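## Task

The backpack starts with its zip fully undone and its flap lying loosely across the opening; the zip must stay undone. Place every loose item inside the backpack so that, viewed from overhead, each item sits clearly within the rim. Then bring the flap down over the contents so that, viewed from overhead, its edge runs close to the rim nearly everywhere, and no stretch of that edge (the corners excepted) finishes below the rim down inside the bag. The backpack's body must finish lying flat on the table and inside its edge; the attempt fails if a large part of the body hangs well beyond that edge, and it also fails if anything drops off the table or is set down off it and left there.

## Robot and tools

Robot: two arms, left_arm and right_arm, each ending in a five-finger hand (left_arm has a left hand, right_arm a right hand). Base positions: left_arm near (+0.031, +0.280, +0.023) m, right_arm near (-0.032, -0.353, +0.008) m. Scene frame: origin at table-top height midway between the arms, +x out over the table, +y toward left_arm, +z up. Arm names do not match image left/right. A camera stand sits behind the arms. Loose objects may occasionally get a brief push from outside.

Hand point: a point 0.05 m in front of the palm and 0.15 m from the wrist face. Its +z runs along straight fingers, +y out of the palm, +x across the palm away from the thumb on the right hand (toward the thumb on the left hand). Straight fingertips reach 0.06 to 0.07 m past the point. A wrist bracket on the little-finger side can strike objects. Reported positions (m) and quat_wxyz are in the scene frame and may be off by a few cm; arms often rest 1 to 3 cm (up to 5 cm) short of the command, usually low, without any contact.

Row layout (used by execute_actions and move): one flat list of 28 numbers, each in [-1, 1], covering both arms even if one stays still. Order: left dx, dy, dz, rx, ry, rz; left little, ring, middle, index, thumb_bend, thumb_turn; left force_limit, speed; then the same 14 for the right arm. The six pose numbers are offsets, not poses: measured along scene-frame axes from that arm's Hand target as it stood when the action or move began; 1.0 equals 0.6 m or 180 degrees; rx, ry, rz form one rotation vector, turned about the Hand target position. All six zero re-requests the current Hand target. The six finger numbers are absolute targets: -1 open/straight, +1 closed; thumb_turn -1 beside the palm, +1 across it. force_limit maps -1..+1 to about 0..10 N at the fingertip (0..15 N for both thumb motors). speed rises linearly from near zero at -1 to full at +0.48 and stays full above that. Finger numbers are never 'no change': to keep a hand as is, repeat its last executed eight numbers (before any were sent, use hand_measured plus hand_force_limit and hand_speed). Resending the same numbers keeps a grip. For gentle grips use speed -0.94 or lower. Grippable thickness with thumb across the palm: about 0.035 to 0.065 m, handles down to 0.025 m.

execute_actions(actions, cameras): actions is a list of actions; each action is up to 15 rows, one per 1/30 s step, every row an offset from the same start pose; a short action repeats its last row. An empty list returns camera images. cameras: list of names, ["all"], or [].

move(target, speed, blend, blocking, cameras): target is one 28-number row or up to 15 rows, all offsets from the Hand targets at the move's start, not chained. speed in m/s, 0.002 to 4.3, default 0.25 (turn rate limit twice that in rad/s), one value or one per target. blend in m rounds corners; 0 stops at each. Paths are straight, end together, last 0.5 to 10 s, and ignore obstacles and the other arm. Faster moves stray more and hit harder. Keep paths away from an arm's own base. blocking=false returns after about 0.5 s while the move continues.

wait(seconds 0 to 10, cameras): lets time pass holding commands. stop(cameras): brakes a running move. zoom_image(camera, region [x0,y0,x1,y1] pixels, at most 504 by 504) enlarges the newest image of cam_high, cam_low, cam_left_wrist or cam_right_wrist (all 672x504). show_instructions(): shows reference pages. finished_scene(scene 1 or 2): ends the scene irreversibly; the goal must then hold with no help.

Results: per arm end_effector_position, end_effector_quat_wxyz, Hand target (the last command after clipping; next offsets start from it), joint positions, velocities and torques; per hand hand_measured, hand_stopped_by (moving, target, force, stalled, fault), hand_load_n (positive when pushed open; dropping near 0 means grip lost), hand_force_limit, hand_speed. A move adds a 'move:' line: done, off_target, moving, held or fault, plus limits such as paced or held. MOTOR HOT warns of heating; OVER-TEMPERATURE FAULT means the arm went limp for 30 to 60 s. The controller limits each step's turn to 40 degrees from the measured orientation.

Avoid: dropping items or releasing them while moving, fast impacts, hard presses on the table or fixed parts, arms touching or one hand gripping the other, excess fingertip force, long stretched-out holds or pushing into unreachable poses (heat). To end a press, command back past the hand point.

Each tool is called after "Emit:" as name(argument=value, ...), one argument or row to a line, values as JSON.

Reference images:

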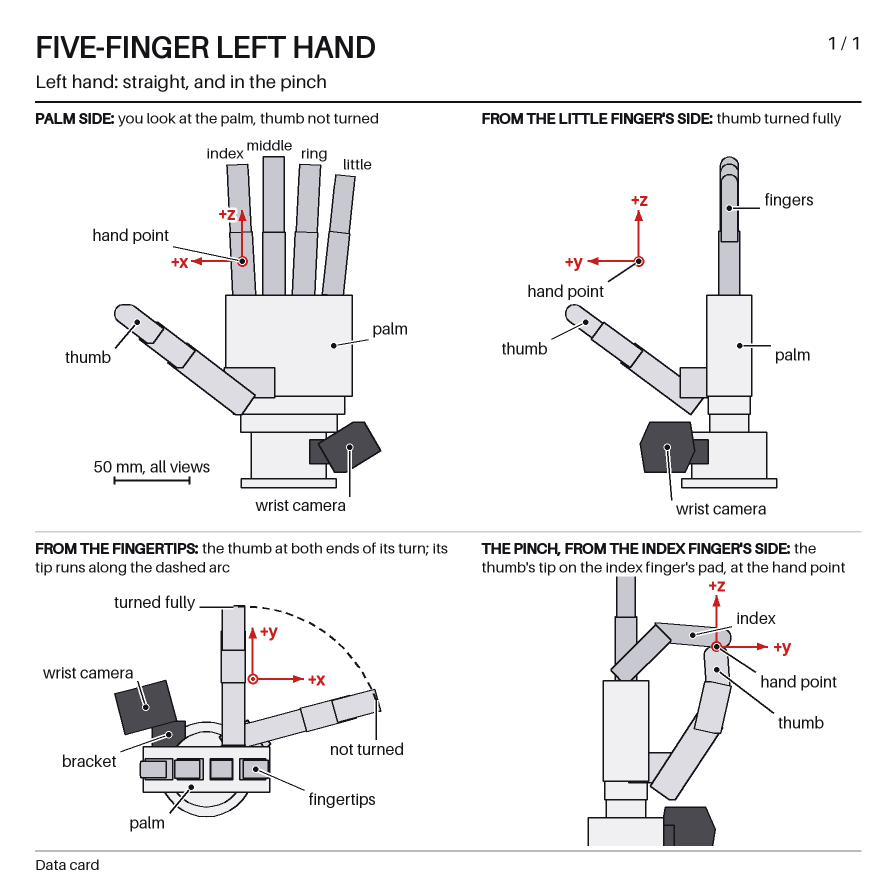

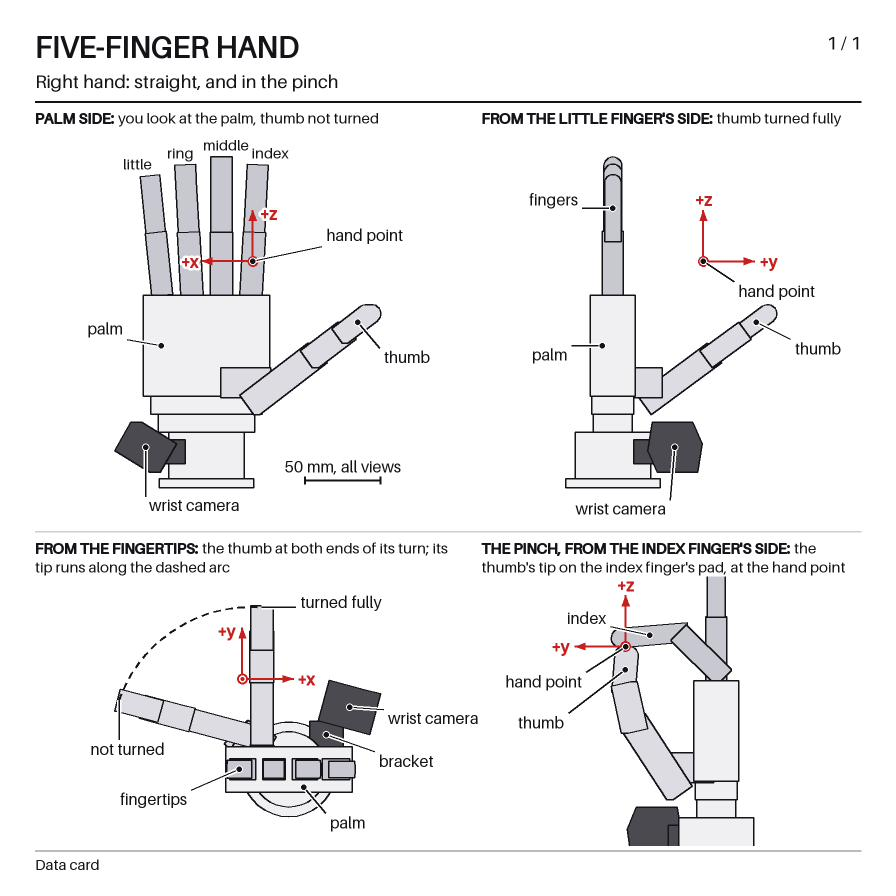

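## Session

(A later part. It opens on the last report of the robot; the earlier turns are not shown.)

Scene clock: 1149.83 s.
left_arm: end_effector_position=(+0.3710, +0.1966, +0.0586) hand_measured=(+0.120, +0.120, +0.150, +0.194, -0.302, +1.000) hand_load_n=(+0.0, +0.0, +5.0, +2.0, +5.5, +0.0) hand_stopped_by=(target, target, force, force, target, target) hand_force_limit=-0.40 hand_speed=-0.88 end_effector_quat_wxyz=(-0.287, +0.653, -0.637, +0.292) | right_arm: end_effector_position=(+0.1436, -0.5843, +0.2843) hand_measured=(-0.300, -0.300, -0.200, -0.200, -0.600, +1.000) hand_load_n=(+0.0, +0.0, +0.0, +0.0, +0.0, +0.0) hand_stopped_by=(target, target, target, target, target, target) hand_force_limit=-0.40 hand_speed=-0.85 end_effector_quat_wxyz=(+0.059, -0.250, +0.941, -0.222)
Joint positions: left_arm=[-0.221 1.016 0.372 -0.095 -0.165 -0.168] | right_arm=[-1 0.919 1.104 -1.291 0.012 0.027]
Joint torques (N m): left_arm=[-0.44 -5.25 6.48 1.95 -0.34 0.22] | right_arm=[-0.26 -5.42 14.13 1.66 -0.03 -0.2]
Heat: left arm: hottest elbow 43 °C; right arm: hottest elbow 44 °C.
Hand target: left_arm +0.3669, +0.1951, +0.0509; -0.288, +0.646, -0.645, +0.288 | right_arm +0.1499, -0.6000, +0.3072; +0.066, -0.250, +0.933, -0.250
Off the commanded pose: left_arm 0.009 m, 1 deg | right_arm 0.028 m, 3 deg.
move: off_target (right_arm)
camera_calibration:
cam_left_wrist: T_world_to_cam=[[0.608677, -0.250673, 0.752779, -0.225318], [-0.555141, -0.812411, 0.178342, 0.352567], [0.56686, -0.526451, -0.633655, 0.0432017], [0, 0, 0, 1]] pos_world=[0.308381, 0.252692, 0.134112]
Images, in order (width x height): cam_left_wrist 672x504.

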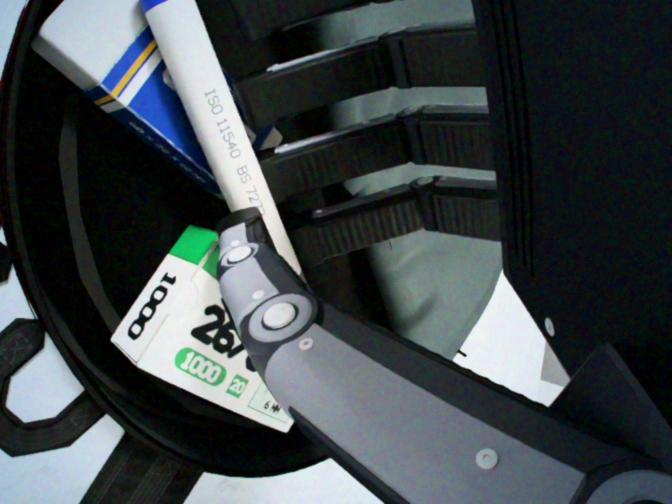

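Emit:
move(
  target=[
    [0,0,0.025,0,0,0,0.12,0.12,0.3,0.3,-0.3,1,-0.4,-0.88,0,0,0,0,0,0,-0.3,-0.3,-0.2,-0.2,-0.6,1,-0.4,-0.85],
    [0,0,0.025,0,0,0,-0.05,-0.05,-0.15,-0.15,-0.45,1,-0.4,-0.88,0,0,0,0,0,0,-0.3,-0.3,-0.2,-0.2,-0.6,1,-0.4,-0.85],
  ],
  speed=0.03,
  cameras=["cam_left_wrist"],
)

Scene clock: 1161.17 s.
left_arm: end_effector_position=(+0.3660, +0.1975, +0.0650) hand_measured=(-0.050, -0.050, -0.150, -0.150, -0.450, +1.000) hand_load_n=(+0.0, +0.0, -2.0, +0.0, +0.0, +0.0) hand_stopped_by=(target, target, target, target, target, target) hand_force_limit=-0.40 hand_speed=-0.88 end_effector_quat_wxyz=(-0.288, +0.653, -0.637, +0.292) | right_arm: end_effector_position=(+0.1436, -0.5843, +0.2843) hand_measured=(-0.300, -0.300, -0.200, -0.200, -0.600, +1.000) hand_load_n=(+0.0, +0.0, +0.0, +0.0, +0.0, +0.0) hand_stopped_by=(target, target, target, target, target, target) hand_force_limit=-0.40 hand_speed=-0.85 end_effector_quat_wxyz=(+0.059, -0.250, +0.941, -0.222)
Joint positions: left_arm=[-0.222 0.977 0.372 -0.134 -0.166 -0.168] | right_arm=[-1 0.919 1.104 -1.291 0.012 0.027]
Joint torques (N m): left_arm=[-1.32 -4.78 9.18 1.11 -0.27 0.21] | right_arm=[-0.85 -5.66 14.05 1.54 0 -0.23]
Heat: left arm: hottest elbow 43 °C; right arm: hottest elbow 44 °C.
Hand target: left_arm +0.3670, +0.1950, +0.0660; -0.288, +0.646, -0.645, +0.288 | right_arm +0.1499, -0.6000, +0.3072; +0.066, -0.250, +0.933, -0.250
Off the commanded pose: left_arm 0.003 m, 1 deg | right_arm 0.028 m, 3 deg.
move: off_target (right_arm)
camera_calibration:
cam_left_wrist: T_world_to_cam=[[0.608306, -0.251125, 0.752928, -0.22656], [-0.555355, -0.812401, 0.177721, 0.349631], [0.567049, -0.526251, -0.633652, 0.0504457], [0, 0, 0, 1]] pos_world=[0.303382, 0.253693, 0.140412]
Images, in order (width x height): cam_left_wrist 672x504.

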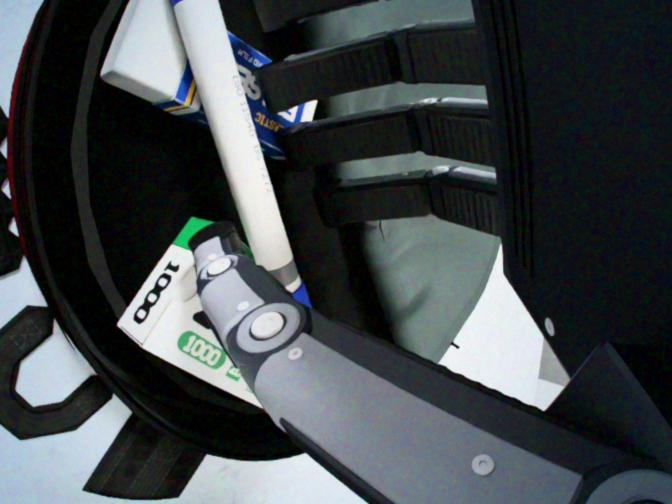

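Emit:
move(
  target=[
    [0,0,0.06,0,0,0,-0.05,-0.05,-0.15,-0.15,-0.45,1,-0.4,-0.88,0,0,0,0,0,0,-0.3,-0.3,-0.2,-0.2,-0.6,1,-0.4,-0.85],
    [-0.05,0,0.2,0,0,0,-0.05,-0.05,-0.15,-0.15,-0.45,1,-0.4,-0.88,0,0,0,0,0,0,-0.3,-0.3,-0.2,-0.2,-0.6,1,-0.4,-0.85],
  ],
  speed=[0.06,0.15],
  blend=[0.01,0],
  cameras=["cam_left_wrist","cam_high"],
)

Scene clock: 1166.60 s.
left_arm: end_effector_position=(+0.3217, +0.2022, +0.1510) hand_measured=(-0.050, -0.050, -0.150, -0.150, -0.450, +1.000) hand_load_n=(+0.0, +0.0, +0.0, +0.0, +0.0, +0.0) hand_stopped_by=(target, target, target, target, target, target) hand_force_limit=-0.40 hand_speed=-0.88 end_effector_quat_wxyz=(-0.275, +0.652, -0.656, +0.263) | right_arm: end_effector_position=(+0.1436, -0.5843, +0.2843) hand_measured=(-0.300, -0.300, -0.200, -0.200, -0.600, +1.000) hand_load_n=(+0.0, +0.0, +0.0, +0.0, +0.0, +0.0) hand_stopped_by=(target, target, target, target, target, target) hand_force_limit=-0.40 hand_speed=-0.85 end_effector_quat_wxyz=(+0.059, -0.250, +0.941, -0.222)
Joint positions: left_arm=[-0.253 0.7 0.531 -0.641 -0.188 -0.168] | right_arm=[-1 0.919 1.104 -1.291 0.012 0.027]
Joint torques (N m): left_arm=[-1.26 -3.43 14.15 0.99 -0.39 -0.03] | right_arm=[-0.44 -4.95 14.31 1.8 0.05 -0.29]
Heat: left arm: hottest elbow 43 °C; right arm: hottest elbow 44 °C.
Hand target: left_arm +0.3370, +0.1950, +0.1860; -0.288, +0.646, -0.645, +0.288 | right_arm +0.1499, -0.6000, +0.3072; +0.066, -0.250, +0.933, -0.250
Off the commanded pose: left_arm 0.039 m, 4 deg | right_arm 0.028 m, 3 deg.
move: off_target (left_arm, right_arm)
camera_calibration:
cam_left_wrist: T_world_to_cam=[[0.651336, -0.283388, 0.703884, -0.26319], [-0.556168, -0.80934, 0.188802, 0.311447], [0.516177, -0.514451, -0.684764, 0.154271], [0, 0, 0, 1]] pos_world=[0.265011, 0.256846, 0.232093]
Images, in order (width x height): cam_high 672x504, cam_left_wrist 672x504.

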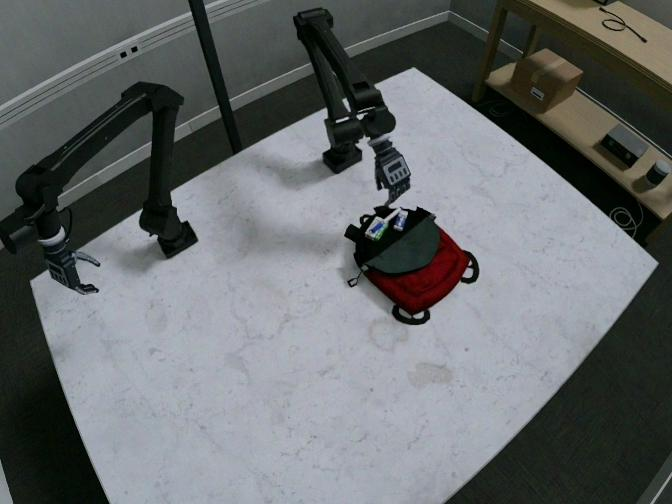

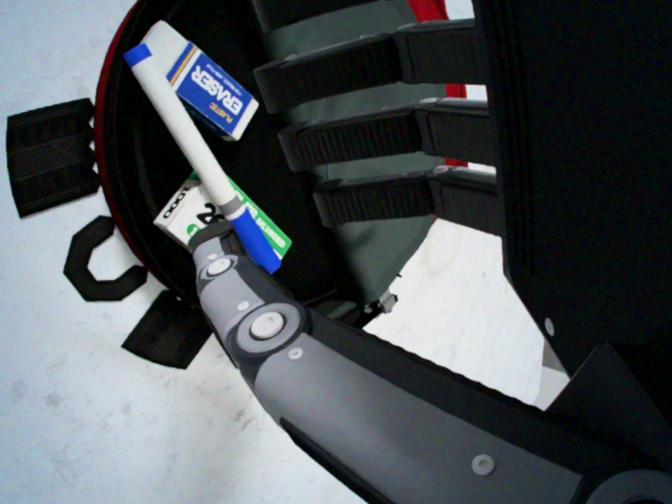

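Emit:
move(
  target=[
    [-0.1317,0.045,0.03,0,0.2667,0,1,1,-1,-1,-1,-1,0,-0.3,0,0,0,0,0,0,-0.3,-0.3,-0.2,-0.2,-0.6,1,-0.4,-0.85],
  ],
  speed=[0.2],
  cameras=["cam_left_wrist"],
)

Scene clock: 1198.67 s.
left_arm: end_effector_position=(+0.2409, +0.2212, +0.1857) hand_measured=(+1.000, +1.000, -1.000, -1.000, -1.000, -1.000) hand_load_n=(+0.0, +0.0, +0.0, +0.0, +0.0, +0.0) hand_stopped_by=(target, target, target, target, target, target) hand_force_limit=0.00 hand_speed=-0.30 end_effector_quat_wxyz=(+0.011, +0.708, -0.706, -0.017) | right_arm: end_effector_position=(+0.1436, -0.5843, +0.2843) hand_measured=(-0.300, -0.300, -0.200, -0.200, -0.600, +1.000) hand_load_n=(+0.0, +0.0, +0.0, +0.0, +0.0, +0.0) hand_stopped_by=(target, target, target, target, target, target) hand_force_limit=-0.40 hand_speed=-0.85 end_effector_quat_wxyz=(+0.059, -0.250, +0.941, -0.222)
Joint positions: left_arm=[-0.109 1.089 0.907 -1.428 -0.005 -0.109] | right_arm=[-1 0.919 1.104 -1.291 0.012 0.027]
Joint torques (N m): left_arm=[1.14 -7.24 12.53 -0.5 0.11 0.22] | right_arm=[-0.97 -4.78 14.3 1.51 -0.03 -0.22]
Heat: left arm: hottest elbow 45 °C; right arm: hottest elbow 44 °C.
Hand target: left_arm +0.2580, +0.2219, +0.2040; +0.000, +0.708, -0.707, +0.000 | right_arm +0.1499, -0.6000, +0.3072; +0.066, -0.250, +0.933, -0.250
Off the commanded pose: left_arm 0.025 m, 2 deg | right_arm 0.028 m, 3 deg.
move: off_target (left_arm, right_arm)
camera_calibration:
cam_left_wrist: T_world_to_cam=[[0.963178, -0.268793, 0.00619477, -0.178402], [-0.229765, -0.810924, 0.538155, 0.132182], [-0.139629, -0.519762, -0.842823, 0.418048], [0, 0, 0, 1]] pos_world=[0.260576, 0.276522, 0.282311]
Images, in order (width x height): cam_left_wrist 672x504.

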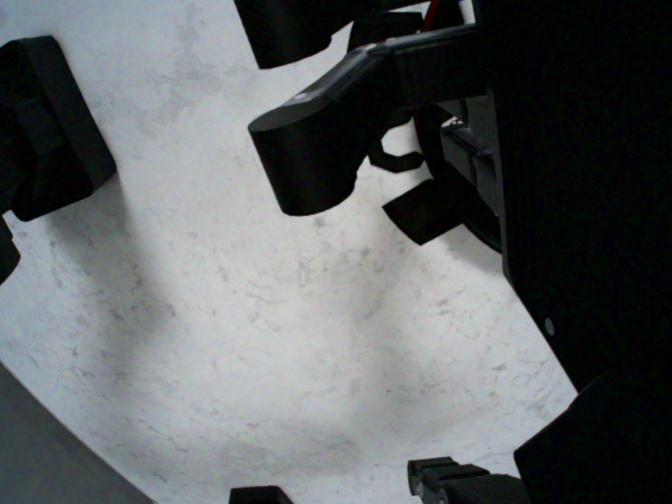

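Emit:
move(
  target=[0.005,0.0,-0.0983,0,0,0,1,1,-1,-1,-1,-1,0,-0.3,0,0,0,0,0,0,-0.3,-0.3,-0.2,-0.2,-0.6,1,-0.4,-0.85],
  speed=0.12,
  cameras=["cam_high"],
)

Emit:
zoom_image(
  camera="cam_high",
  region=[330, 150, 470, 290],
)

Scene clock: 1206.60 s.
left_arm: end_effector_position=(+0.2605, +0.2195, +0.1491) hand_measured=(+1.000, +1.000, -1.000, -1.000, -1.000, -1.000) hand_load_n=(+0.0, +0.0, +0.0, -0.5, +0.0, +0.0) hand_stopped_by=(target, target, target, target, target, target) hand_force_limit=0.00 hand_speed=-0.30 end_effector_quat_wxyz=(-0.002, +0.708, -0.706, -0.001) | right_arm: end_effector_position=(+0.1436, -0.5843, +0.2843) hand_measured=(-0.300, -0.300, -0.200, -0.200, -0.600, +1.000) hand_load_n=(+0.0, +0.0, +0.0, +0.5, +0.0, +0.0) hand_stopped_by=(target, target, target, target, target, target) hand_force_limit=-0.40 hand_speed=-0.85 end_effector_quat_wxyz=(+0.059, -0.250, +0.941, -0.222)
Joint positions: left_arm=[-0.108 1.138 0.849 -1.281 -0.004 -0.107] | right_arm=[-1 0.919 1.104 -1.291 0.012 0.027]
Joint torques (N m): left_arm=[0.79 -7.88 7.1 0.54 0.16 0.25] | right_arm=[-0.85 -6.07 14.3 1.68 -0.07 -0.2]
Heat: left arm: hottest elbow 45 °C; right arm: hottest elbow 44 °C.
Hand target: left_arm +0.2611, +0.2220, +0.1451; +0.000, +0.708, -0.707, +0.000 | right_arm +0.1499, -0.6000, +0.3072; +0.066, -0.250, +0.933, -0.250
Off the commanded pose: left_arm 0.005 m, 0 deg | right_arm 0.028 m, 3 deg.
move: off_target (right_arm)
Images, in order (width x height): cam_high 672x504.

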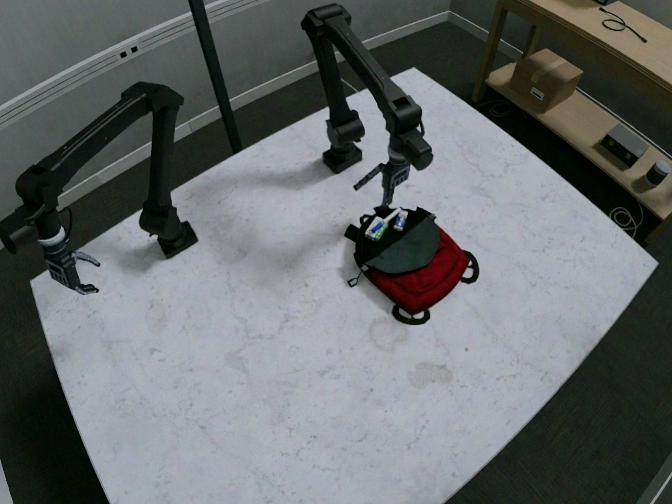

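Scaled by 3.600.

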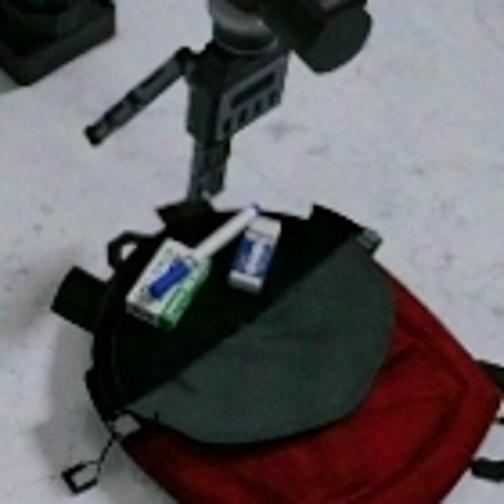

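Emit:
move(
  target=[
    [0,0.0,-0.0677,0,0,0,1,1,-1,-1,-1,-1,0,-0.3,0,0,0,0,0,0,-0.3,-0.3,-0.2,-0.2,-0.6,1,-0.4,-0.85],
  ],
  speed=0.06,
  cameras=["cam_high"],
)

Emit:
zoom_image(
  camera="cam_high",
  region=[330, 150, 470, 290],
)

Scene clock: 1214.03 s.
left_arm: end_effector_position=(+0.2615, +0.2194, +0.1092) hand_measured=(+1.000, +1.000, -1.000, -1.000, -1.000, -1.000) hand_load_n=(+0.0, +0.0, +0.0, +0.0, +0.0, +0.0) hand_stopped_by=(target, target, target, target, target, target) hand_force_limit=0.00 hand_speed=-0.30 end_effector_quat_wxyz=(-0.003, +0.708, -0.706, +0.001) | right_arm: end_effector_position=(+0.1436, -0.5843, +0.2843) hand_measured=(-0.300, -0.300, -0.200, -0.200, -0.600, +1.000) hand_load_n=(+0.0, +0.0, +0.0, +0.0, +0.0, +0.0) hand_stopped_by=(target, target, target, target, target, target) hand_force_limit=-0.40 hand_speed=-0.85 end_effector_quat_wxyz=(+0.059, -0.250, +0.941, -0.222)
Joint positions: left_arm=[-0.108 1.181 0.771 -1.156 -0.004 -0.107] | right_arm=[-1 0.919 1.104 -1.291 0.012 0.027]
Joint torques (N m): left_arm=[0.38 -8.53 6.87 0.46 0.18 0.18] | right_arm=[-1.03 -5.36 14.5 1.81 0.07 -0.27]
Heat: left arm: hottest elbow 45 °C; right arm: hottest elbow 44 °C.
Hand target: left_arm +0.2611, +0.2220, +0.1045; +0.000, +0.708, -0.707, +0.000 | right_arm +0.1499, -0.6000, +0.3072; +0.066, -0.250, +0.933, -0.250
Off the commanded pose: left_arm 0.005 m, 0 deg | right_arm 0.028 m, 3 deg.
move: off_target (right_arm)
Images, in order (width x height): cam_high 672x504.

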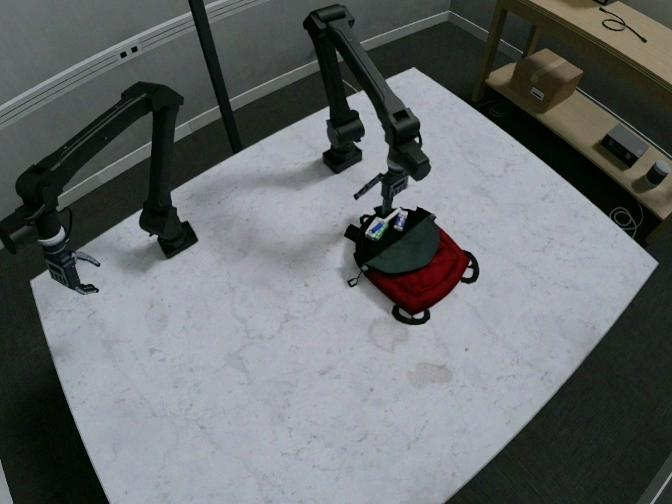

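Scaled by 3.600.

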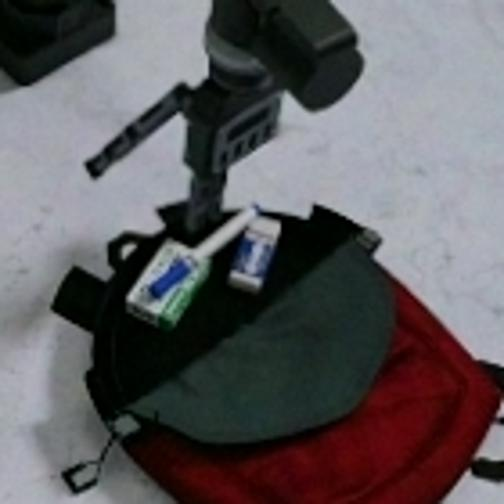

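Emit:
move(
  target=[
    [0.05,0.0,0,0,0,0,1,1,-1,-1,-1,-1,0,-0.3,0,0,0,0,0,0,-0.3,-0.3,-0.2,-0.2,-0.6,1,-0.4,-0.85],
  ],
  speed=0.04,
  cameras=["cam_high"],
)

Emit:
zoom_image(
  camera="cam_high",
  region=[330, 150, 470, 290],
)

Scene clock: 1218.93 s.
left_arm: end_effector_position=(+0.2631, +0.2220, +0.0928) hand_measured=(+1.000, +1.000, -1.000, -1.000, -1.000, -1.000) hand_load_n=(+0.0, +0.0, -1.5, -1.5, +0.0, +0.0) hand_stopped_by=(target, target, target, target, target, target) hand_force_limit=0.00 hand_speed=-0.30 end_effector_quat_wxyz=(+0.015, +0.707, -0.707, -0.022) | right_arm: end_effector_position=(+0.1436, -0.5843, +0.2843) hand_measured=(-0.300, -0.300, -0.200, -0.200, -0.600, +1.000) hand_load_n=(+0.0, +0.0, +0.0, +0.0, +0.0, +0.0) hand_stopped_by=(target, target, target, target, target, target) hand_force_limit=-0.40 hand_speed=-0.85 end_effector_quat_wxyz=(+0.059, -0.250, +0.941, -0.222)
Joint positions: left_arm=[-0.099 1.257 0.774 -1.141 -0.004 -0.095] | right_arm=[-1 0.919 1.104 -1.291 0.012 0.027]
Joint torques (N m): left_arm=[1.44 -8.59 11.63 0.39 0.14 0.13] | right_arm=[-0.56 -4.37 14.34 1.62 0.02 -0.26]
Heat: left arm: hottest elbow 45 °C; right arm: hottest elbow 45 °C.
Hand target: left_arm +0.2910, +0.2220, +0.1044; +0.000, +0.708, -0.707, +0.000 | right_arm +0.1499, -0.6000, +0.3072; +0.066, -0.250, +0.933, -0.250
Off the commanded pose: left_arm 0.030 m, 3 deg | right_arm 0.028 m, 3 deg.
move: off_target (left_arm, right_arm)
Images, in order (width x height): cam_high 672x504.

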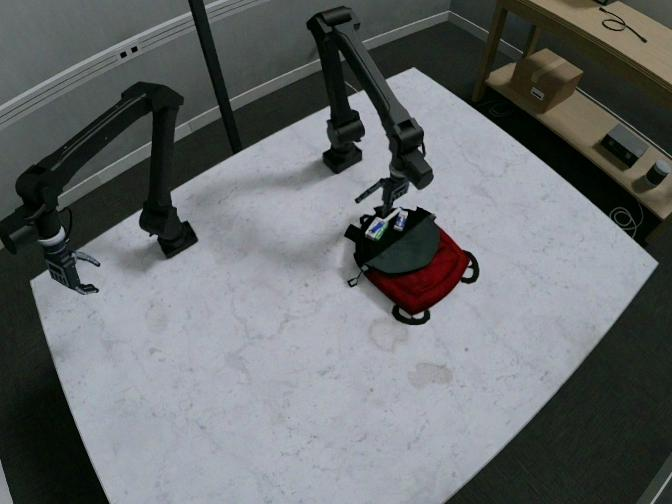

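Scaled by 3.600.

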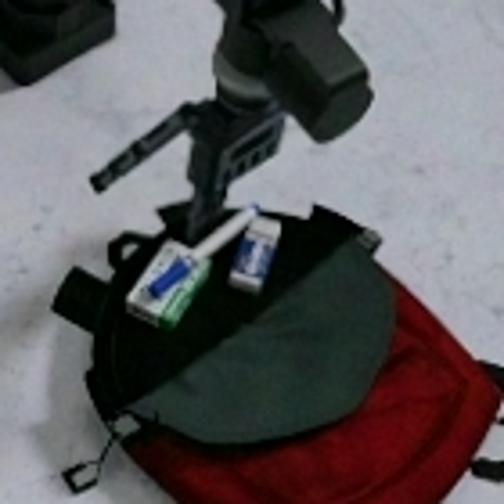

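Emit:
move(
  target=[
    [0.0,0.0,0.042,0,0,0,1,1,-1,-1,-1,-1,0,-0.3,0,0,0,0,0,0,-0.3,-0.3,-0.2,-0.2,-0.6,1,-0.4,-0.85],
  ],
  speed=0.04,
  cameras=["cam_high"],
)

Emit:
zoom_image(
  camera="cam_high",
  region=[330, 150, 470, 290],
)

Scene clock: 1229.17 s.
left_arm: end_effector_position=(+0.2700, +0.2213, +0.1107) hand_measured=(+1.000, +1.000, -1.000, -1.000, -1.000, -1.000) hand_load_n=(+0.0, +0.0, -0.5, +0.0, +0.0, +0.0) hand_stopped_by=(target, target, target, target, target, target) hand_force_limit=0.00 hand_speed=-0.30 end_effector_quat_wxyz=(+0.015, +0.707, -0.707, -0.022) | right_arm: end_effector_position=(+0.1436, -0.5843, +0.2843) hand_measured=(-0.300, -0.300, -0.200, -0.200, -0.600, +1.000) hand_load_n=(+0.0, +0.5, +0.0, +0.5, -0.5, +0.0) hand_stopped_by=(target, target, target, target, target, target) hand_force_limit=-0.40 hand_speed=-0.85 end_effector_quat_wxyz=(+0.059, -0.250, +0.941, -0.222)
Joint positions: left_arm=[-0.099 1.252 0.822 -1.194 -0.004 -0.095] | right_arm=[-1 0.919 1.104 -1.291 0.012 0.027]
Joint torques (N m): left_arm=[0.85 -10.87 11.69 -0.25 0.1 0.15] | right_arm=[-0.73 -4.78 14.31 1.69 0.01 -0.31]
Heat: left arm: hottest elbow 46 °C; right arm: hottest elbow 45 °C.
Hand target: left_arm +0.2909, +0.2220, +0.1296; +0.000, +0.708, -0.707, +0.000 | right_arm +0.1499, -0.6000, +0.3072; +0.066, -0.250, +0.933, -0.250
Off the commanded pose: left_arm 0.028 m, 3 deg | right_arm 0.028 m, 3 deg.
move: off_target (left_arm, right_arm)
Images, in order (width x height): cam_high 672x504.

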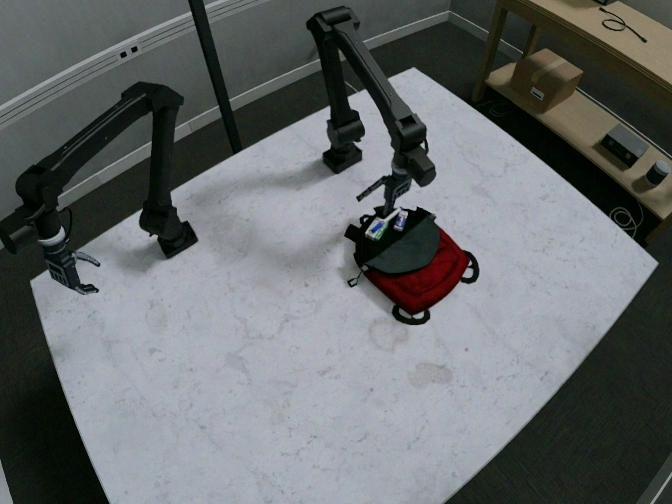

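Scaled by 3.600.

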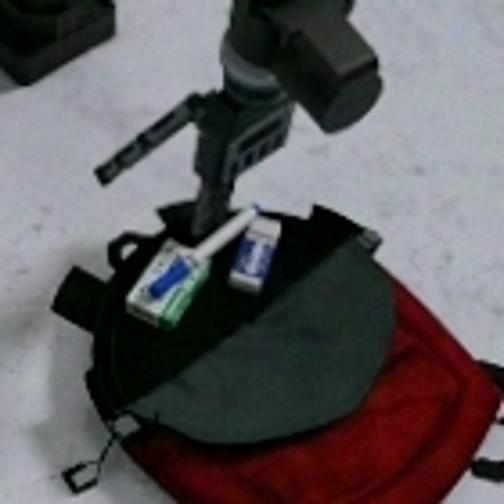

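Emit:
move(
  target=[
    [0.045,0.0,0.008,0,0,0,1,1,-1,-1,-1,-1,0,-0.3,0,0,0,0,0,0,-0.3,-0.3,-0.2,-0.2,-0.6,1,-0.4,-0.85],
  ],
  speed=0.04,
  cameras=["cam_high"],
)

Emit:
zoom_image(
  camera="cam_high",
  region=[330, 150, 470, 290],
)

Scene clock: 1235.33 s.
left_arm: end_effector_position=(+0.2979, +0.2206, +0.1199) hand_measured=(+1.000, +1.000, -1.000, -1.000, -1.000, -1.000) hand_load_n=(+0.0, +0.0, +0.0, +0.0, +0.0, +0.0) hand_stopped_by=(target, target, target, target, target, target) hand_force_limit=0.00 hand_speed=-0.30 end_effector_quat_wxyz=(+0.009, +0.708, -0.706, -0.014) | right_arm: end_effector_position=(+0.1436, -0.5843, +0.2843) hand_measured=(-0.300, -0.300, -0.200, -0.200, -0.600, +1.000) hand_load_n=(+0.0, +0.0, +0.0, +0.5, +0.0, +0.0) hand_stopped_by=(target, target, target, target, target, target) hand_force_limit=-0.40 hand_speed=-0.85 end_effector_quat_wxyz=(+0.059, -0.250, +0.941, -0.222)
Joint positions: left_arm=[-0.092 1.301 0.895 -1.198 -0.004 -0.092] | right_arm=[-1 0.919 1.104 -1.291 0.012 0.027]
Joint torques (N m): left_arm=[1.44 -10.11 11.73 -0.29 0.08 0.18] | right_arm=[-1.26 -5.42 14.49 1.47 -0.05 -0.24]
Heat: left arm: hottest elbow 46 °C; right arm: hottest elbow 45 °C.
Hand target: left_arm +0.3180, +0.2220, +0.1343; +0.000, +0.708, -0.707, +0.000 | right_arm +0.1499, -0.6000, +0.3072; +0.066, -0.250, +0.933, -0.250
Off the commanded pose: left_arm 0.025 m, 2 deg | right_arm 0.028 m, 3 deg.
move: off_target (left_arm, right_arm)
Images, in order (width x height): cam_high 672x504.

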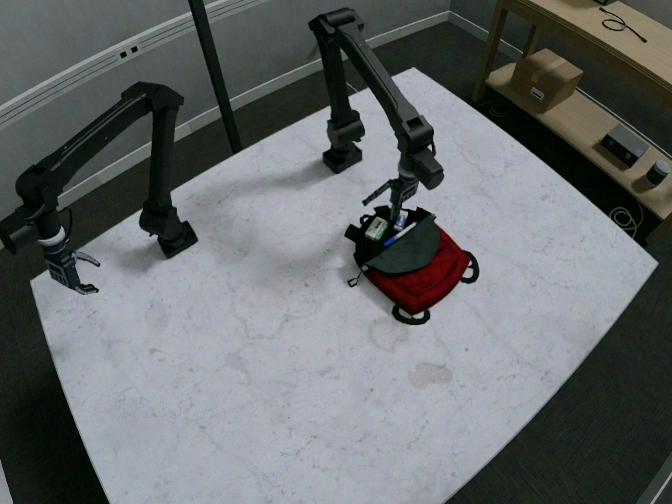

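Scaled by 3.600.

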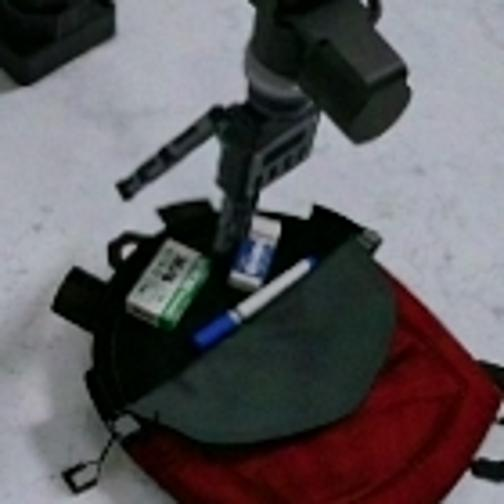

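Emit:
move(
  target=[
    [0.0,0.0,0.08,0,0,0,1,1,-1,-1,-1,-1,0,-0.3,0,0,0,0,0,0,-0.3,-0.3,-0.2,-0.2,-0.6,1,-0.4,-0.85],
    [-0.02,-0.02,0.12,0,-0.3056,0,1,1,1,1,-1,-1,0,-0.3,0,0,0,0,0,0,-0.3,-0.3,-0.2,-0.2,-0.6,1,-0.4,-0.85],
  ],
  speed=[0.1,0.25],
  blend=[0.02,0],
  cameras=["cam_left_wrist"],
)

Scene clock: 1245.50 s.
left_arm: end_effector_position=(+0.3040, +0.2135, +0.2068) hand_measured=(+1.000, +1.000, +1.000, +1.000, -1.000, -1.000) hand_load_n=(+0.0, +0.0, +0.0, +0.0, +0.0, +0.0) hand_stopped_by=(target, target, target, target, target, target) hand_force_limit=0.00 hand_speed=-0.30 end_effector_quat_wxyz=(-0.325, +0.628, -0.631, +0.319) | right_arm: end_effector_position=(+0.1436, -0.5843, +0.2843) hand_measured=(-0.300, -0.300, -0.200, -0.200, -0.600, +1.000) hand_load_n=(+0.0, +0.0, +0.0, +0.0, +0.0, +0.0) hand_stopped_by=(target, target, target, target, target, target) hand_force_limit=-0.40 hand_speed=-0.85 end_effector_quat_wxyz=(+0.059, -0.250, +0.941, -0.222)
Joint positions: left_arm=[-0.246 0.471 0.543 -0.712 -0.202 -0.137] | right_arm=[-1 0.919 1.104 -1.291 0.012 0.027]
Joint torques (N m): left_arm=[-0.5 -1.85 8.73 2.21 -0.35 -0.03] | right_arm=[-0.73 -6.01 14.12 1.62 0 -0.27]
Heat: left arm: hottest elbow 45 °C; right arm: hottest elbow 45 °C.
Hand target: left_arm +0.3060, +0.2099, +0.2064; -0.326, +0.627, -0.627, +0.327 | right_arm +0.1499, -0.6000, +0.3072; +0.066, -0.250, +0.933, -0.250
Off the commanded pose: left_arm 0.004 m, 1 deg | right_arm 0.028 m, 3 deg.
move: off_target (right_arm)
camera_calibration:
cam_left_wrist: T_world_to_cam=[[0.525201, -0.27894, 0.803963, -0.271011], [-0.582145, -0.806869, 0.100346, 0.325884], [0.620703, -0.520725, -0.586152, 0.156493], [0, 0, 0, 1]] pos_world=[0.234911, 0.268839, 0.27691]
Images, in order (width x height): cam_left_wrist 672x504.

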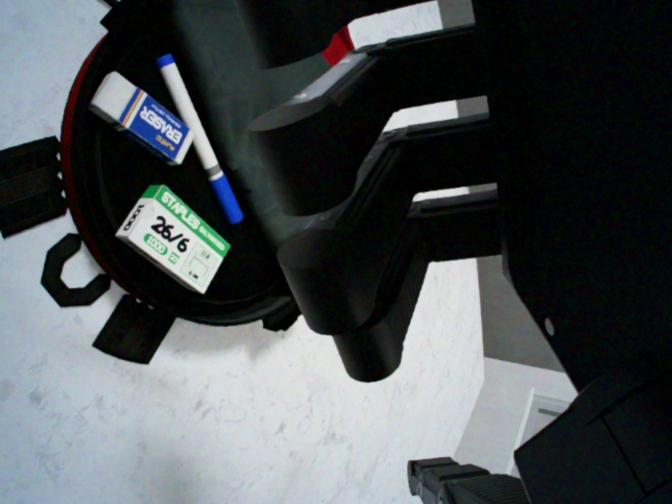

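Emit:
move(
  target=[
    [-0.0675,0.0775,-0.03,0,0.3056,0,1,1,1,-1,-1,-1,0,-0.3,0,0,0,0,0,0,-0.3,-0.3,-0.2,-0.2,-0.6,1,-0.4,-0.85],
    [-0.0675,0.0775,-0.1,0,0.3056,0,1,1,1,-1,-1,-1,0,-0.3,0,0,0,0,0,0,-0.3,-0.3,-0.2,-0.2,-0.6,1,-0.4,-0.85],
  ],
  speed=[0.2,0.1],
  cameras=["cam_high"],
)

Emit:
zoom_image(
  camera="cam_high",
  region=[350, 170, 450, 270],
)

Scene clock: 1286.20 s.
left_arm: end_effector_position=(+0.2652, +0.2538, +0.1508) hand_measured=(+1.000, +1.000, +1.000, -1.000, -1.000, -1.000) hand_load_n=(+0.0, +0.0, +0.0, +0.0, +0.0, +0.0) hand_stopped_by=(target, target, target, target, target, target) hand_force_limit=0.00 hand_speed=-0.30 end_effector_quat_wxyz=(-0.002, +0.708, -0.706, +0.000) | right_arm: end_effector_position=(+0.1436, -0.5843, +0.2843) hand_measured=(-0.300, -0.300, -0.200, -0.200, -0.600, +1.000) hand_load_n=(+0.0, +0.0, +0.0, +0.0, +0.0, +0.0) hand_stopped_by=(target, target, target, target, target, target) hand_force_limit=-0.40 hand_speed=-0.85 end_effector_quat_wxyz=(+0.059, -0.250, +0.941, -0.222)
Joint positions: left_arm=[0.011 1.145 0.859 -1.283 -0.004 0.011] | right_arm=[-1 0.919 1.104 -1.291 0.012 0.027]
Joint torques (N m): left_arm=[1.26 -8.18 7.05 0.5 0.16 0.15] | right_arm=[-0.79 -5.83 14.12 1.51 0.05 -0.26]
Heat: left arm: hottest elbow 44 °C; right arm: hottest elbow 45 °C.
Hand target: left_arm +0.2653, +0.2565, +0.1463; +0.000, +0.708, -0.707, +0.000 | right_arm +0.1499, -0.6000, +0.3072; +0.066, -0.250, +0.933, -0.250
Off the commanded pose: left_arm 0.005 m, 0 deg | right_arm 0.028 m, 3 deg.
move: off_target (right_arm)
Images, in order (width x height): cam_high 672x504.

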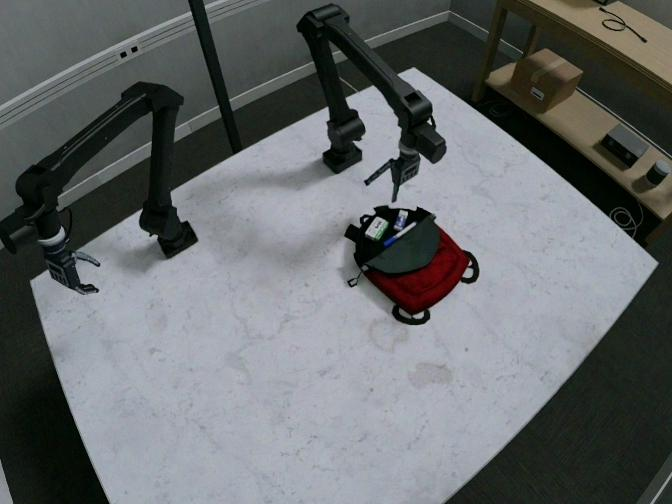

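Scaled by 5.040.

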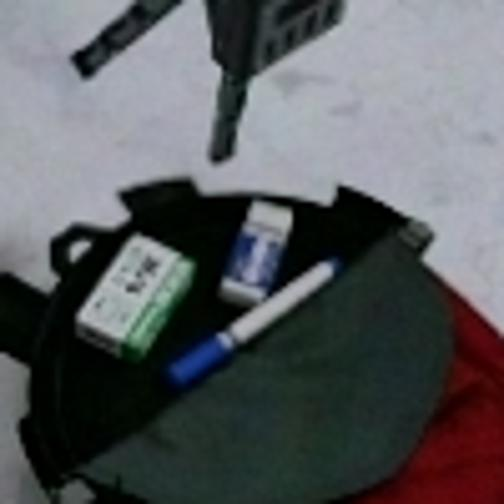

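Emit:
move(
  target=[
    [0.008,-0.005,-0.027,0,0.0,0,1,1,1,-1,-1,-1,0,-0.3,0,0,0,0,0,0,-0.3,-0.3,-0.2,-0.2,-0.6,1,-0.4,-0.85],
  ],
  speed=[0.06],
  cameras=["cam_high"],
)

Emit:
zoom_image(
  camera="cam_high",
  region=[350, 170, 450, 270],
)

Scene clock: 1297.13 s.
left_arm: end_effector_position=(+0.2705, +0.2539, +0.1351) hand_measured=(+1.000, +1.000, +1.000, -1.000, -1.000, -1.000) hand_load_n=(+0.0, +0.0, +0.0, +0.0, +0.0, +0.0) hand_stopped_by=(target, target, target, target, target, target) hand_force_limit=0.00 hand_speed=-0.30 end_effector_quat_wxyz=(-0.003, +0.708, -0.706, +0.000) | right_arm: end_effector_position=(+0.1436, -0.5843, +0.2843) hand_measured=(-0.300, -0.300, -0.200, -0.200, -0.600, +1.000) hand_load_n=(+0.0, +0.0, +0.0, +0.0, +0.5, +0.0) hand_stopped_by=(target, target, target, target, target, target) hand_force_limit=-0.40 hand_speed=-0.85 end_effector_quat_wxyz=(+0.059, -0.250, +0.941, -0.222)
Joint positions: left_arm=[0.011 1.173 0.838 -1.231 -0.004 0.011] | right_arm=[-1 0.919 1.104 -1.291 0.012 0.027]
Joint torques (N m): left_arm=[0.91 -8.18 7.12 0.54 0.14 0.11] | right_arm=[-0.38 -5.25 14.34 1.42 0.01 -0.25]
Heat: left arm: hottest elbow 44 °C; right arm: hottest elbow 45 °C.
Hand target: left_arm +0.2702, +0.2535, +0.1302; +0.000, +0.708, -0.707, +0.000 | right_arm +0.1499, -0.6000, +0.3072; +0.066, -0.250, +0.933, -0.250
Off the commanded pose: left_arm 0.005 m, 0 deg | right_arm 0.028 m, 3 deg.
move: off_target (right_arm)
Images, in order (width x height): cam_high 672x504.

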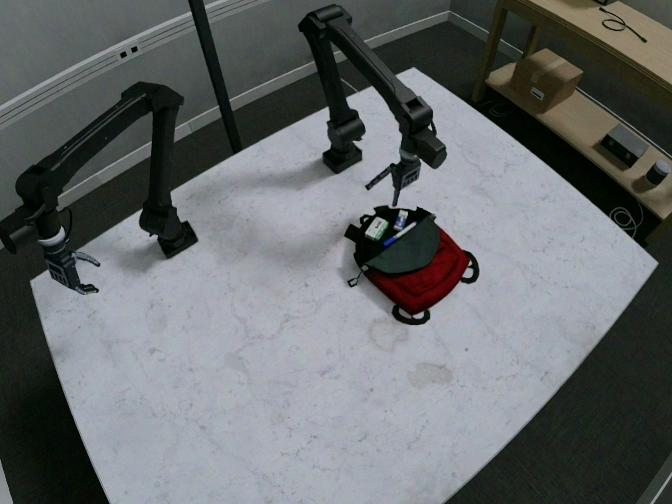

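Scaled by 5.040.

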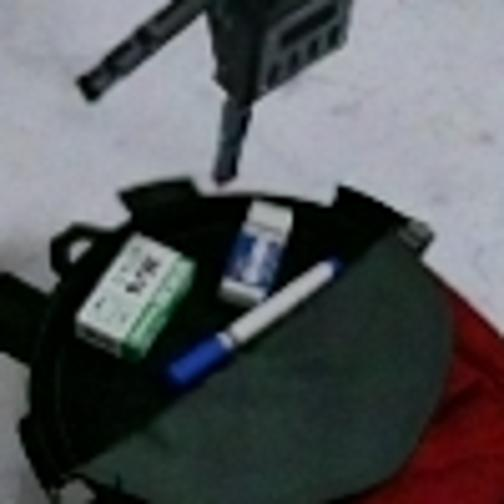

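Emit:
move(
  target=[
    [0.017,0.0,0.06,0,0.0,0,1,1,1,-1,-1,-1,0,-0.3,0,0,0,0,0,0,-0.3,-0.3,-0.2,-0.2,-0.6,1,-0.4,-0.85],
    [0.017,0.0,-0.01,0,0.0,0,1,1,1,-1,-1,-1,0,-0.3,0,0,0,0,0,0,-0.3,-0.3,-0.2,-0.2,-0.6,1,-0.4,-0.85],
  ],
  speed=[0.1,0.08],
  cameras=["cam_high"],
)

Emit:
zoom_image(
  camera="cam_high",
  region=[350, 170, 450, 270],
)

Scene clock: 1310.17 s.
left_arm: end_effector_position=(+0.2806, +0.2540, +0.1288) hand_measured=(+1.000, +1.000, +1.000, -1.000, -1.000, -1.000) hand_load_n=(+0.0, +0.0, +0.5, +0.0, +0.0, +0.0) hand_stopped_by=(target, target, target, target, target, target) hand_force_limit=0.00 hand_speed=-0.30 end_effector_quat_wxyz=(-0.003, +0.708, -0.706, +0.000) | right_arm: end_effector_position=(+0.1436, -0.5843, +0.2843) hand_measured=(-0.300, -0.300, -0.200, -0.200, -0.600, +1.000) hand_load_n=(+0.0, +0.0, +0.0, +0.0, -0.5, +0.0) hand_stopped_by=(target, target, target, target, target, target) hand_force_limit=-0.40 hand_speed=-0.85 end_effector_quat_wxyz=(+0.059, -0.250, +0.941, -0.222)
Joint positions: left_arm=[0.011 1.21 0.849 -1.206 -0.004 0.011] | right_arm=[-1 0.919 1.104 -1.291 0.012 0.027]
Joint torques (N m): left_arm=[0.32 -8.53 7.16 0.28 0.14 0.06] | right_arm=[-0.97 -5.42 14.26 1.65 0.03 -0.3]
Heat: left arm: hottest elbow 44 °C; right arm: hottest elbow 45 °C.
Hand target: left_arm +0.2804, +0.2535, +0.1241; +0.000, +0.708, -0.707, +0.000 | right_arm +0.1499, -0.6000, +0.3072; +0.066, -0.250, +0.933, -0.250
Off the commanded pose: left_arm 0.005 m, 0 deg | right_arm 0.028 m, 3 deg.
move: off_target (right_arm)
Images, in order (width x height): cam_high 672x504.

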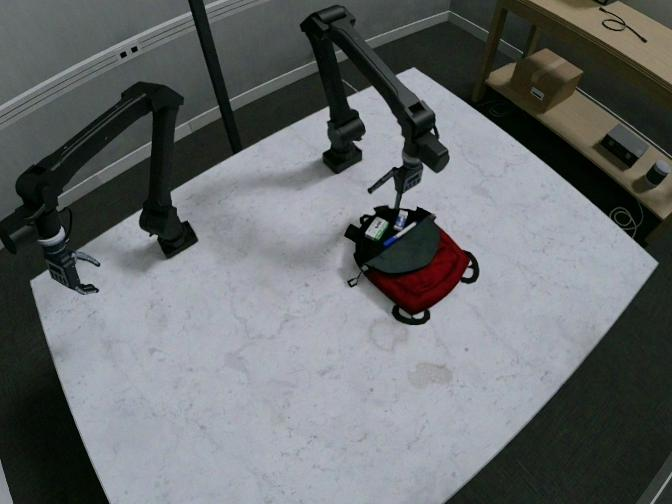

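Scaled by 5.040.

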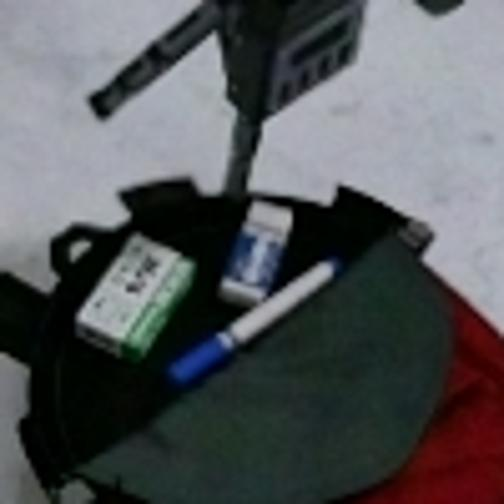

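Emit:
move(
  target=[
    [0.005,0.0,-0.032,0,0.0,0,1,1,1,-1,-1,-1,0,-0.3,0,0,0,0,0,0,-0.3,-0.3,-0.2,-0.2,-0.6,1,-0.4,-0.85],
  ],
  speed=[0.05],
  cameras=["cam_high"],
)

Emit:
zoom_image(
  camera="cam_high",
  region=[350, 170, 450, 270],
)

Scene clock: 1314.83 s.
left_arm: end_effector_position=(+0.2843, +0.2541, +0.1099) hand_measured=(+1.000, +1.000, +1.000, -1.000, -1.000, -1.000) hand_load_n=(+0.0, +0.0, +0.0, +0.0, -0.5, +0.0) hand_stopped_by=(target, target, target, target, target, target) hand_force_limit=0.00 hand_speed=-0.30 end_effector_quat_wxyz=(-0.003, +0.708, -0.706, +0.000) | right_arm: end_effector_position=(+0.1436, -0.5843, +0.2843) hand_measured=(-0.300, -0.300, -0.200, -0.200, -0.600, +1.000) hand_load_n=(+0.0, +0.0, +0.0, +0.0, +0.0, +0.0) hand_stopped_by=(target, target, target, target, target, target) hand_force_limit=-0.40 hand_speed=-0.85 end_effector_quat_wxyz=(+0.059, -0.250, +0.941, -0.222)
Joint positions: left_arm=[0.011 1.241 0.821 -1.146 -0.004 0.011] | right_arm=[-1 0.919 1.104 -1.291 0.012 0.027]
Joint torques (N m): left_arm=[0.15 -9.23 6.78 0.54 0.17 0.11] | right_arm=[-1.14 -4.95 14.32 1.65 -0.07 -0.2]
Heat: left arm: hottest elbow 44 °C; right arm: hottest elbow 45 °C.
Hand target: left_arm +0.2836, +0.2535, +0.1050; +0.000, +0.708, -0.707, +0.000 | right_arm +0.1499, -0.6000, +0.3072; +0.066, -0.250, +0.933, -0.250
Off the commanded pose: left_arm 0.005 m, 0 deg | right_arm 0.028 m, 3 deg.
move: off_target (right_arm)
Images, in order (width x height): cam_high 672x504.

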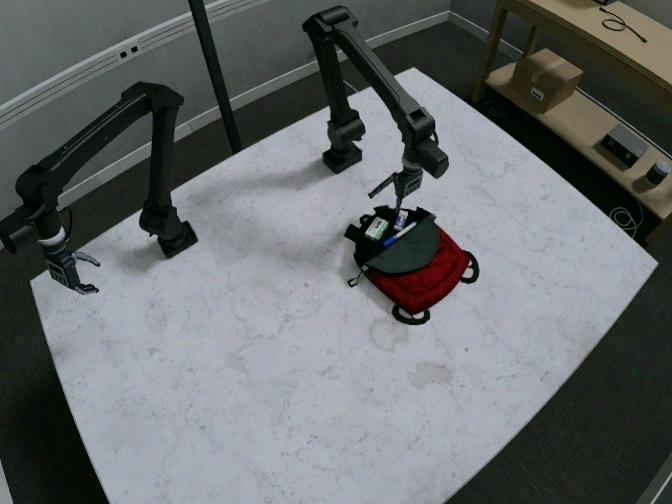

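Scaled by 5.040.

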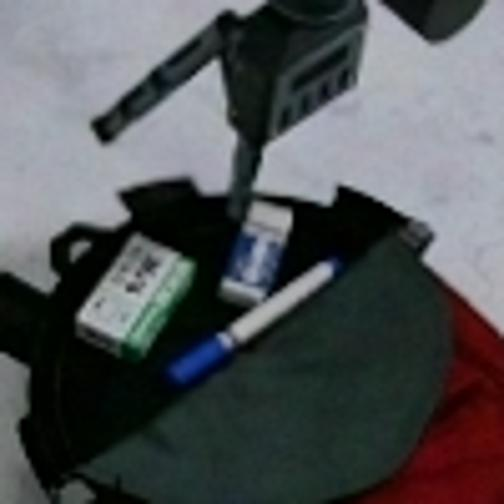

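Emit:
move(
  target=[
    [0.03,0.0,0.033,0,0.0,0,1,1,1,-1,-1,-1,0,-0.3,0,0,0,0,0,0,-0.3,-0.3,-0.2,-0.2,-0.6,1,-0.4,-0.85],
    [0.055,0.0,0.04,0,0.0,0,1,1,1,-1,-1,-1,0,-0.3,0,0,0,0,0,0,-0.3,-0.3,-0.2,-0.2,-0.6,1,-0.4,-0.85],
  ],
  speed=[0.04],
  blend=[0.01,0],
  cameras=["cam_high"],
)

Emit:
zoom_image(
  camera="cam_high",
  region=[350, 170, 450, 270],
)

speed must be one number or one for each of the 2 targets, got a list of 1; nothing of the call was run

Scaled by 5.040.

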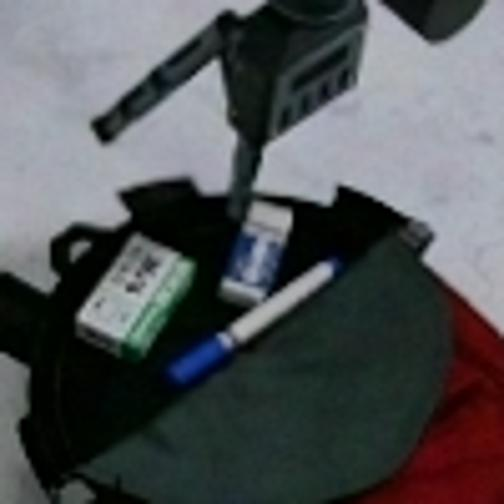

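Emit:
move(
  target=[
    [0.03,0.0,0.033,0,0.0,0,1,1,1,-1,-1,-1,0,-0.3,0,0,0,0,0,0,-0.3,-0.3,-0.2,-0.2,-0.6,1,-0.4,-0.85],
    [0.055,0.0,0.04,0,0.0,0,1,1,1,-1,-1,-1,0,-0.3,0,0,0,0,0,0,-0.3,-0.3,-0.2,-0.2,-0.6,1,-0.4,-0.85],
  ],
  speed=0.04,
  blend=[0.01,0],
  cameras=["cam_high"],
)

Emit:
zoom_image(
  camera="cam_high",
  region=[350, 170, 450, 270],
)

Scene clock: 1325.07 s.
left_arm: end_effector_position=(+0.2964, +0.2543, +0.1148) hand_measured=(+1.000, +1.000, +1.000, -1.000, -1.000, -1.000) hand_load_n=(+0.5, +0.0, +0.0, +0.0, +0.0, +0.0) hand_stopped_by=(target, target, target, target, target, target) hand_force_limit=0.00 hand_speed=-0.30 end_effector_quat_wxyz=(+0.011, +0.708, -0.706, -0.013) | right_arm: end_effector_position=(+0.1436, -0.5843, +0.2843) hand_measured=(-0.300, -0.300, -0.200, -0.200, -0.600, +1.000) hand_load_n=(+0.0, +0.0, -0.5, +0.0, +0.0, +0.0) hand_stopped_by=(target, target, target, target, target, target) hand_force_limit=-0.40 hand_speed=-0.85 end_effector_quat_wxyz=(+0.059, -0.250, +0.941, -0.222)
Joint positions: left_arm=[0.011 1.3 0.879 -1.183 -0.004 0.011] | right_arm=[-1 0.919 1.104 -1.291 0.012 0.027]
Joint torques (N m): left_arm=[0.32 -10.29 11.64 -0.34 0.17 0.12] | right_arm=[-0.73 -5.19 14.37 1.61 0 -0.24]
Heat: left arm: hottest elbow 43 °C; right arm: hottest elbow 45 °C.
Hand target: left_arm +0.3165, +0.2535, +0.1290; +0.000, +0.708, -0.707, +0.000 | right_arm +0.1499, -0.6000, +0.3072; +0.066, -0.250, +0.933, -0.250
Off the commanded pose: left_arm 0.025 m, 2 deg | right_arm 0.028 m, 3 deg.
move: off_target (left_arm, right_arm); blend cut to 0.0078 m at target 1
Images, in order (width x height): cam_high 672x504.

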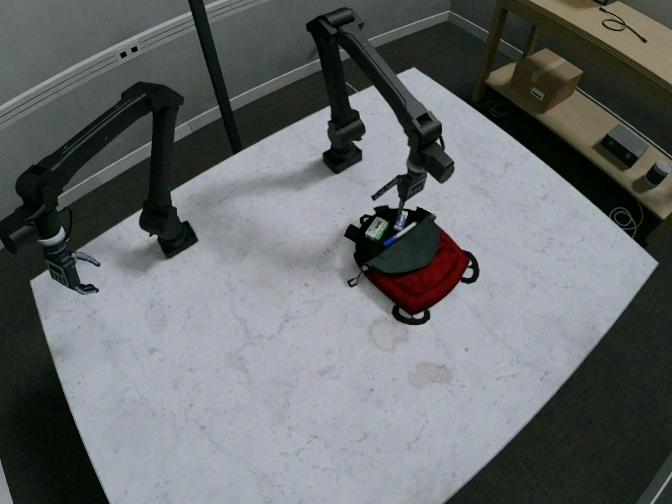

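Scaled by 5.040.

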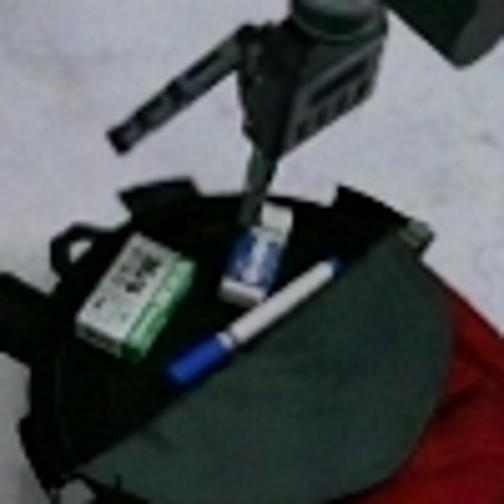

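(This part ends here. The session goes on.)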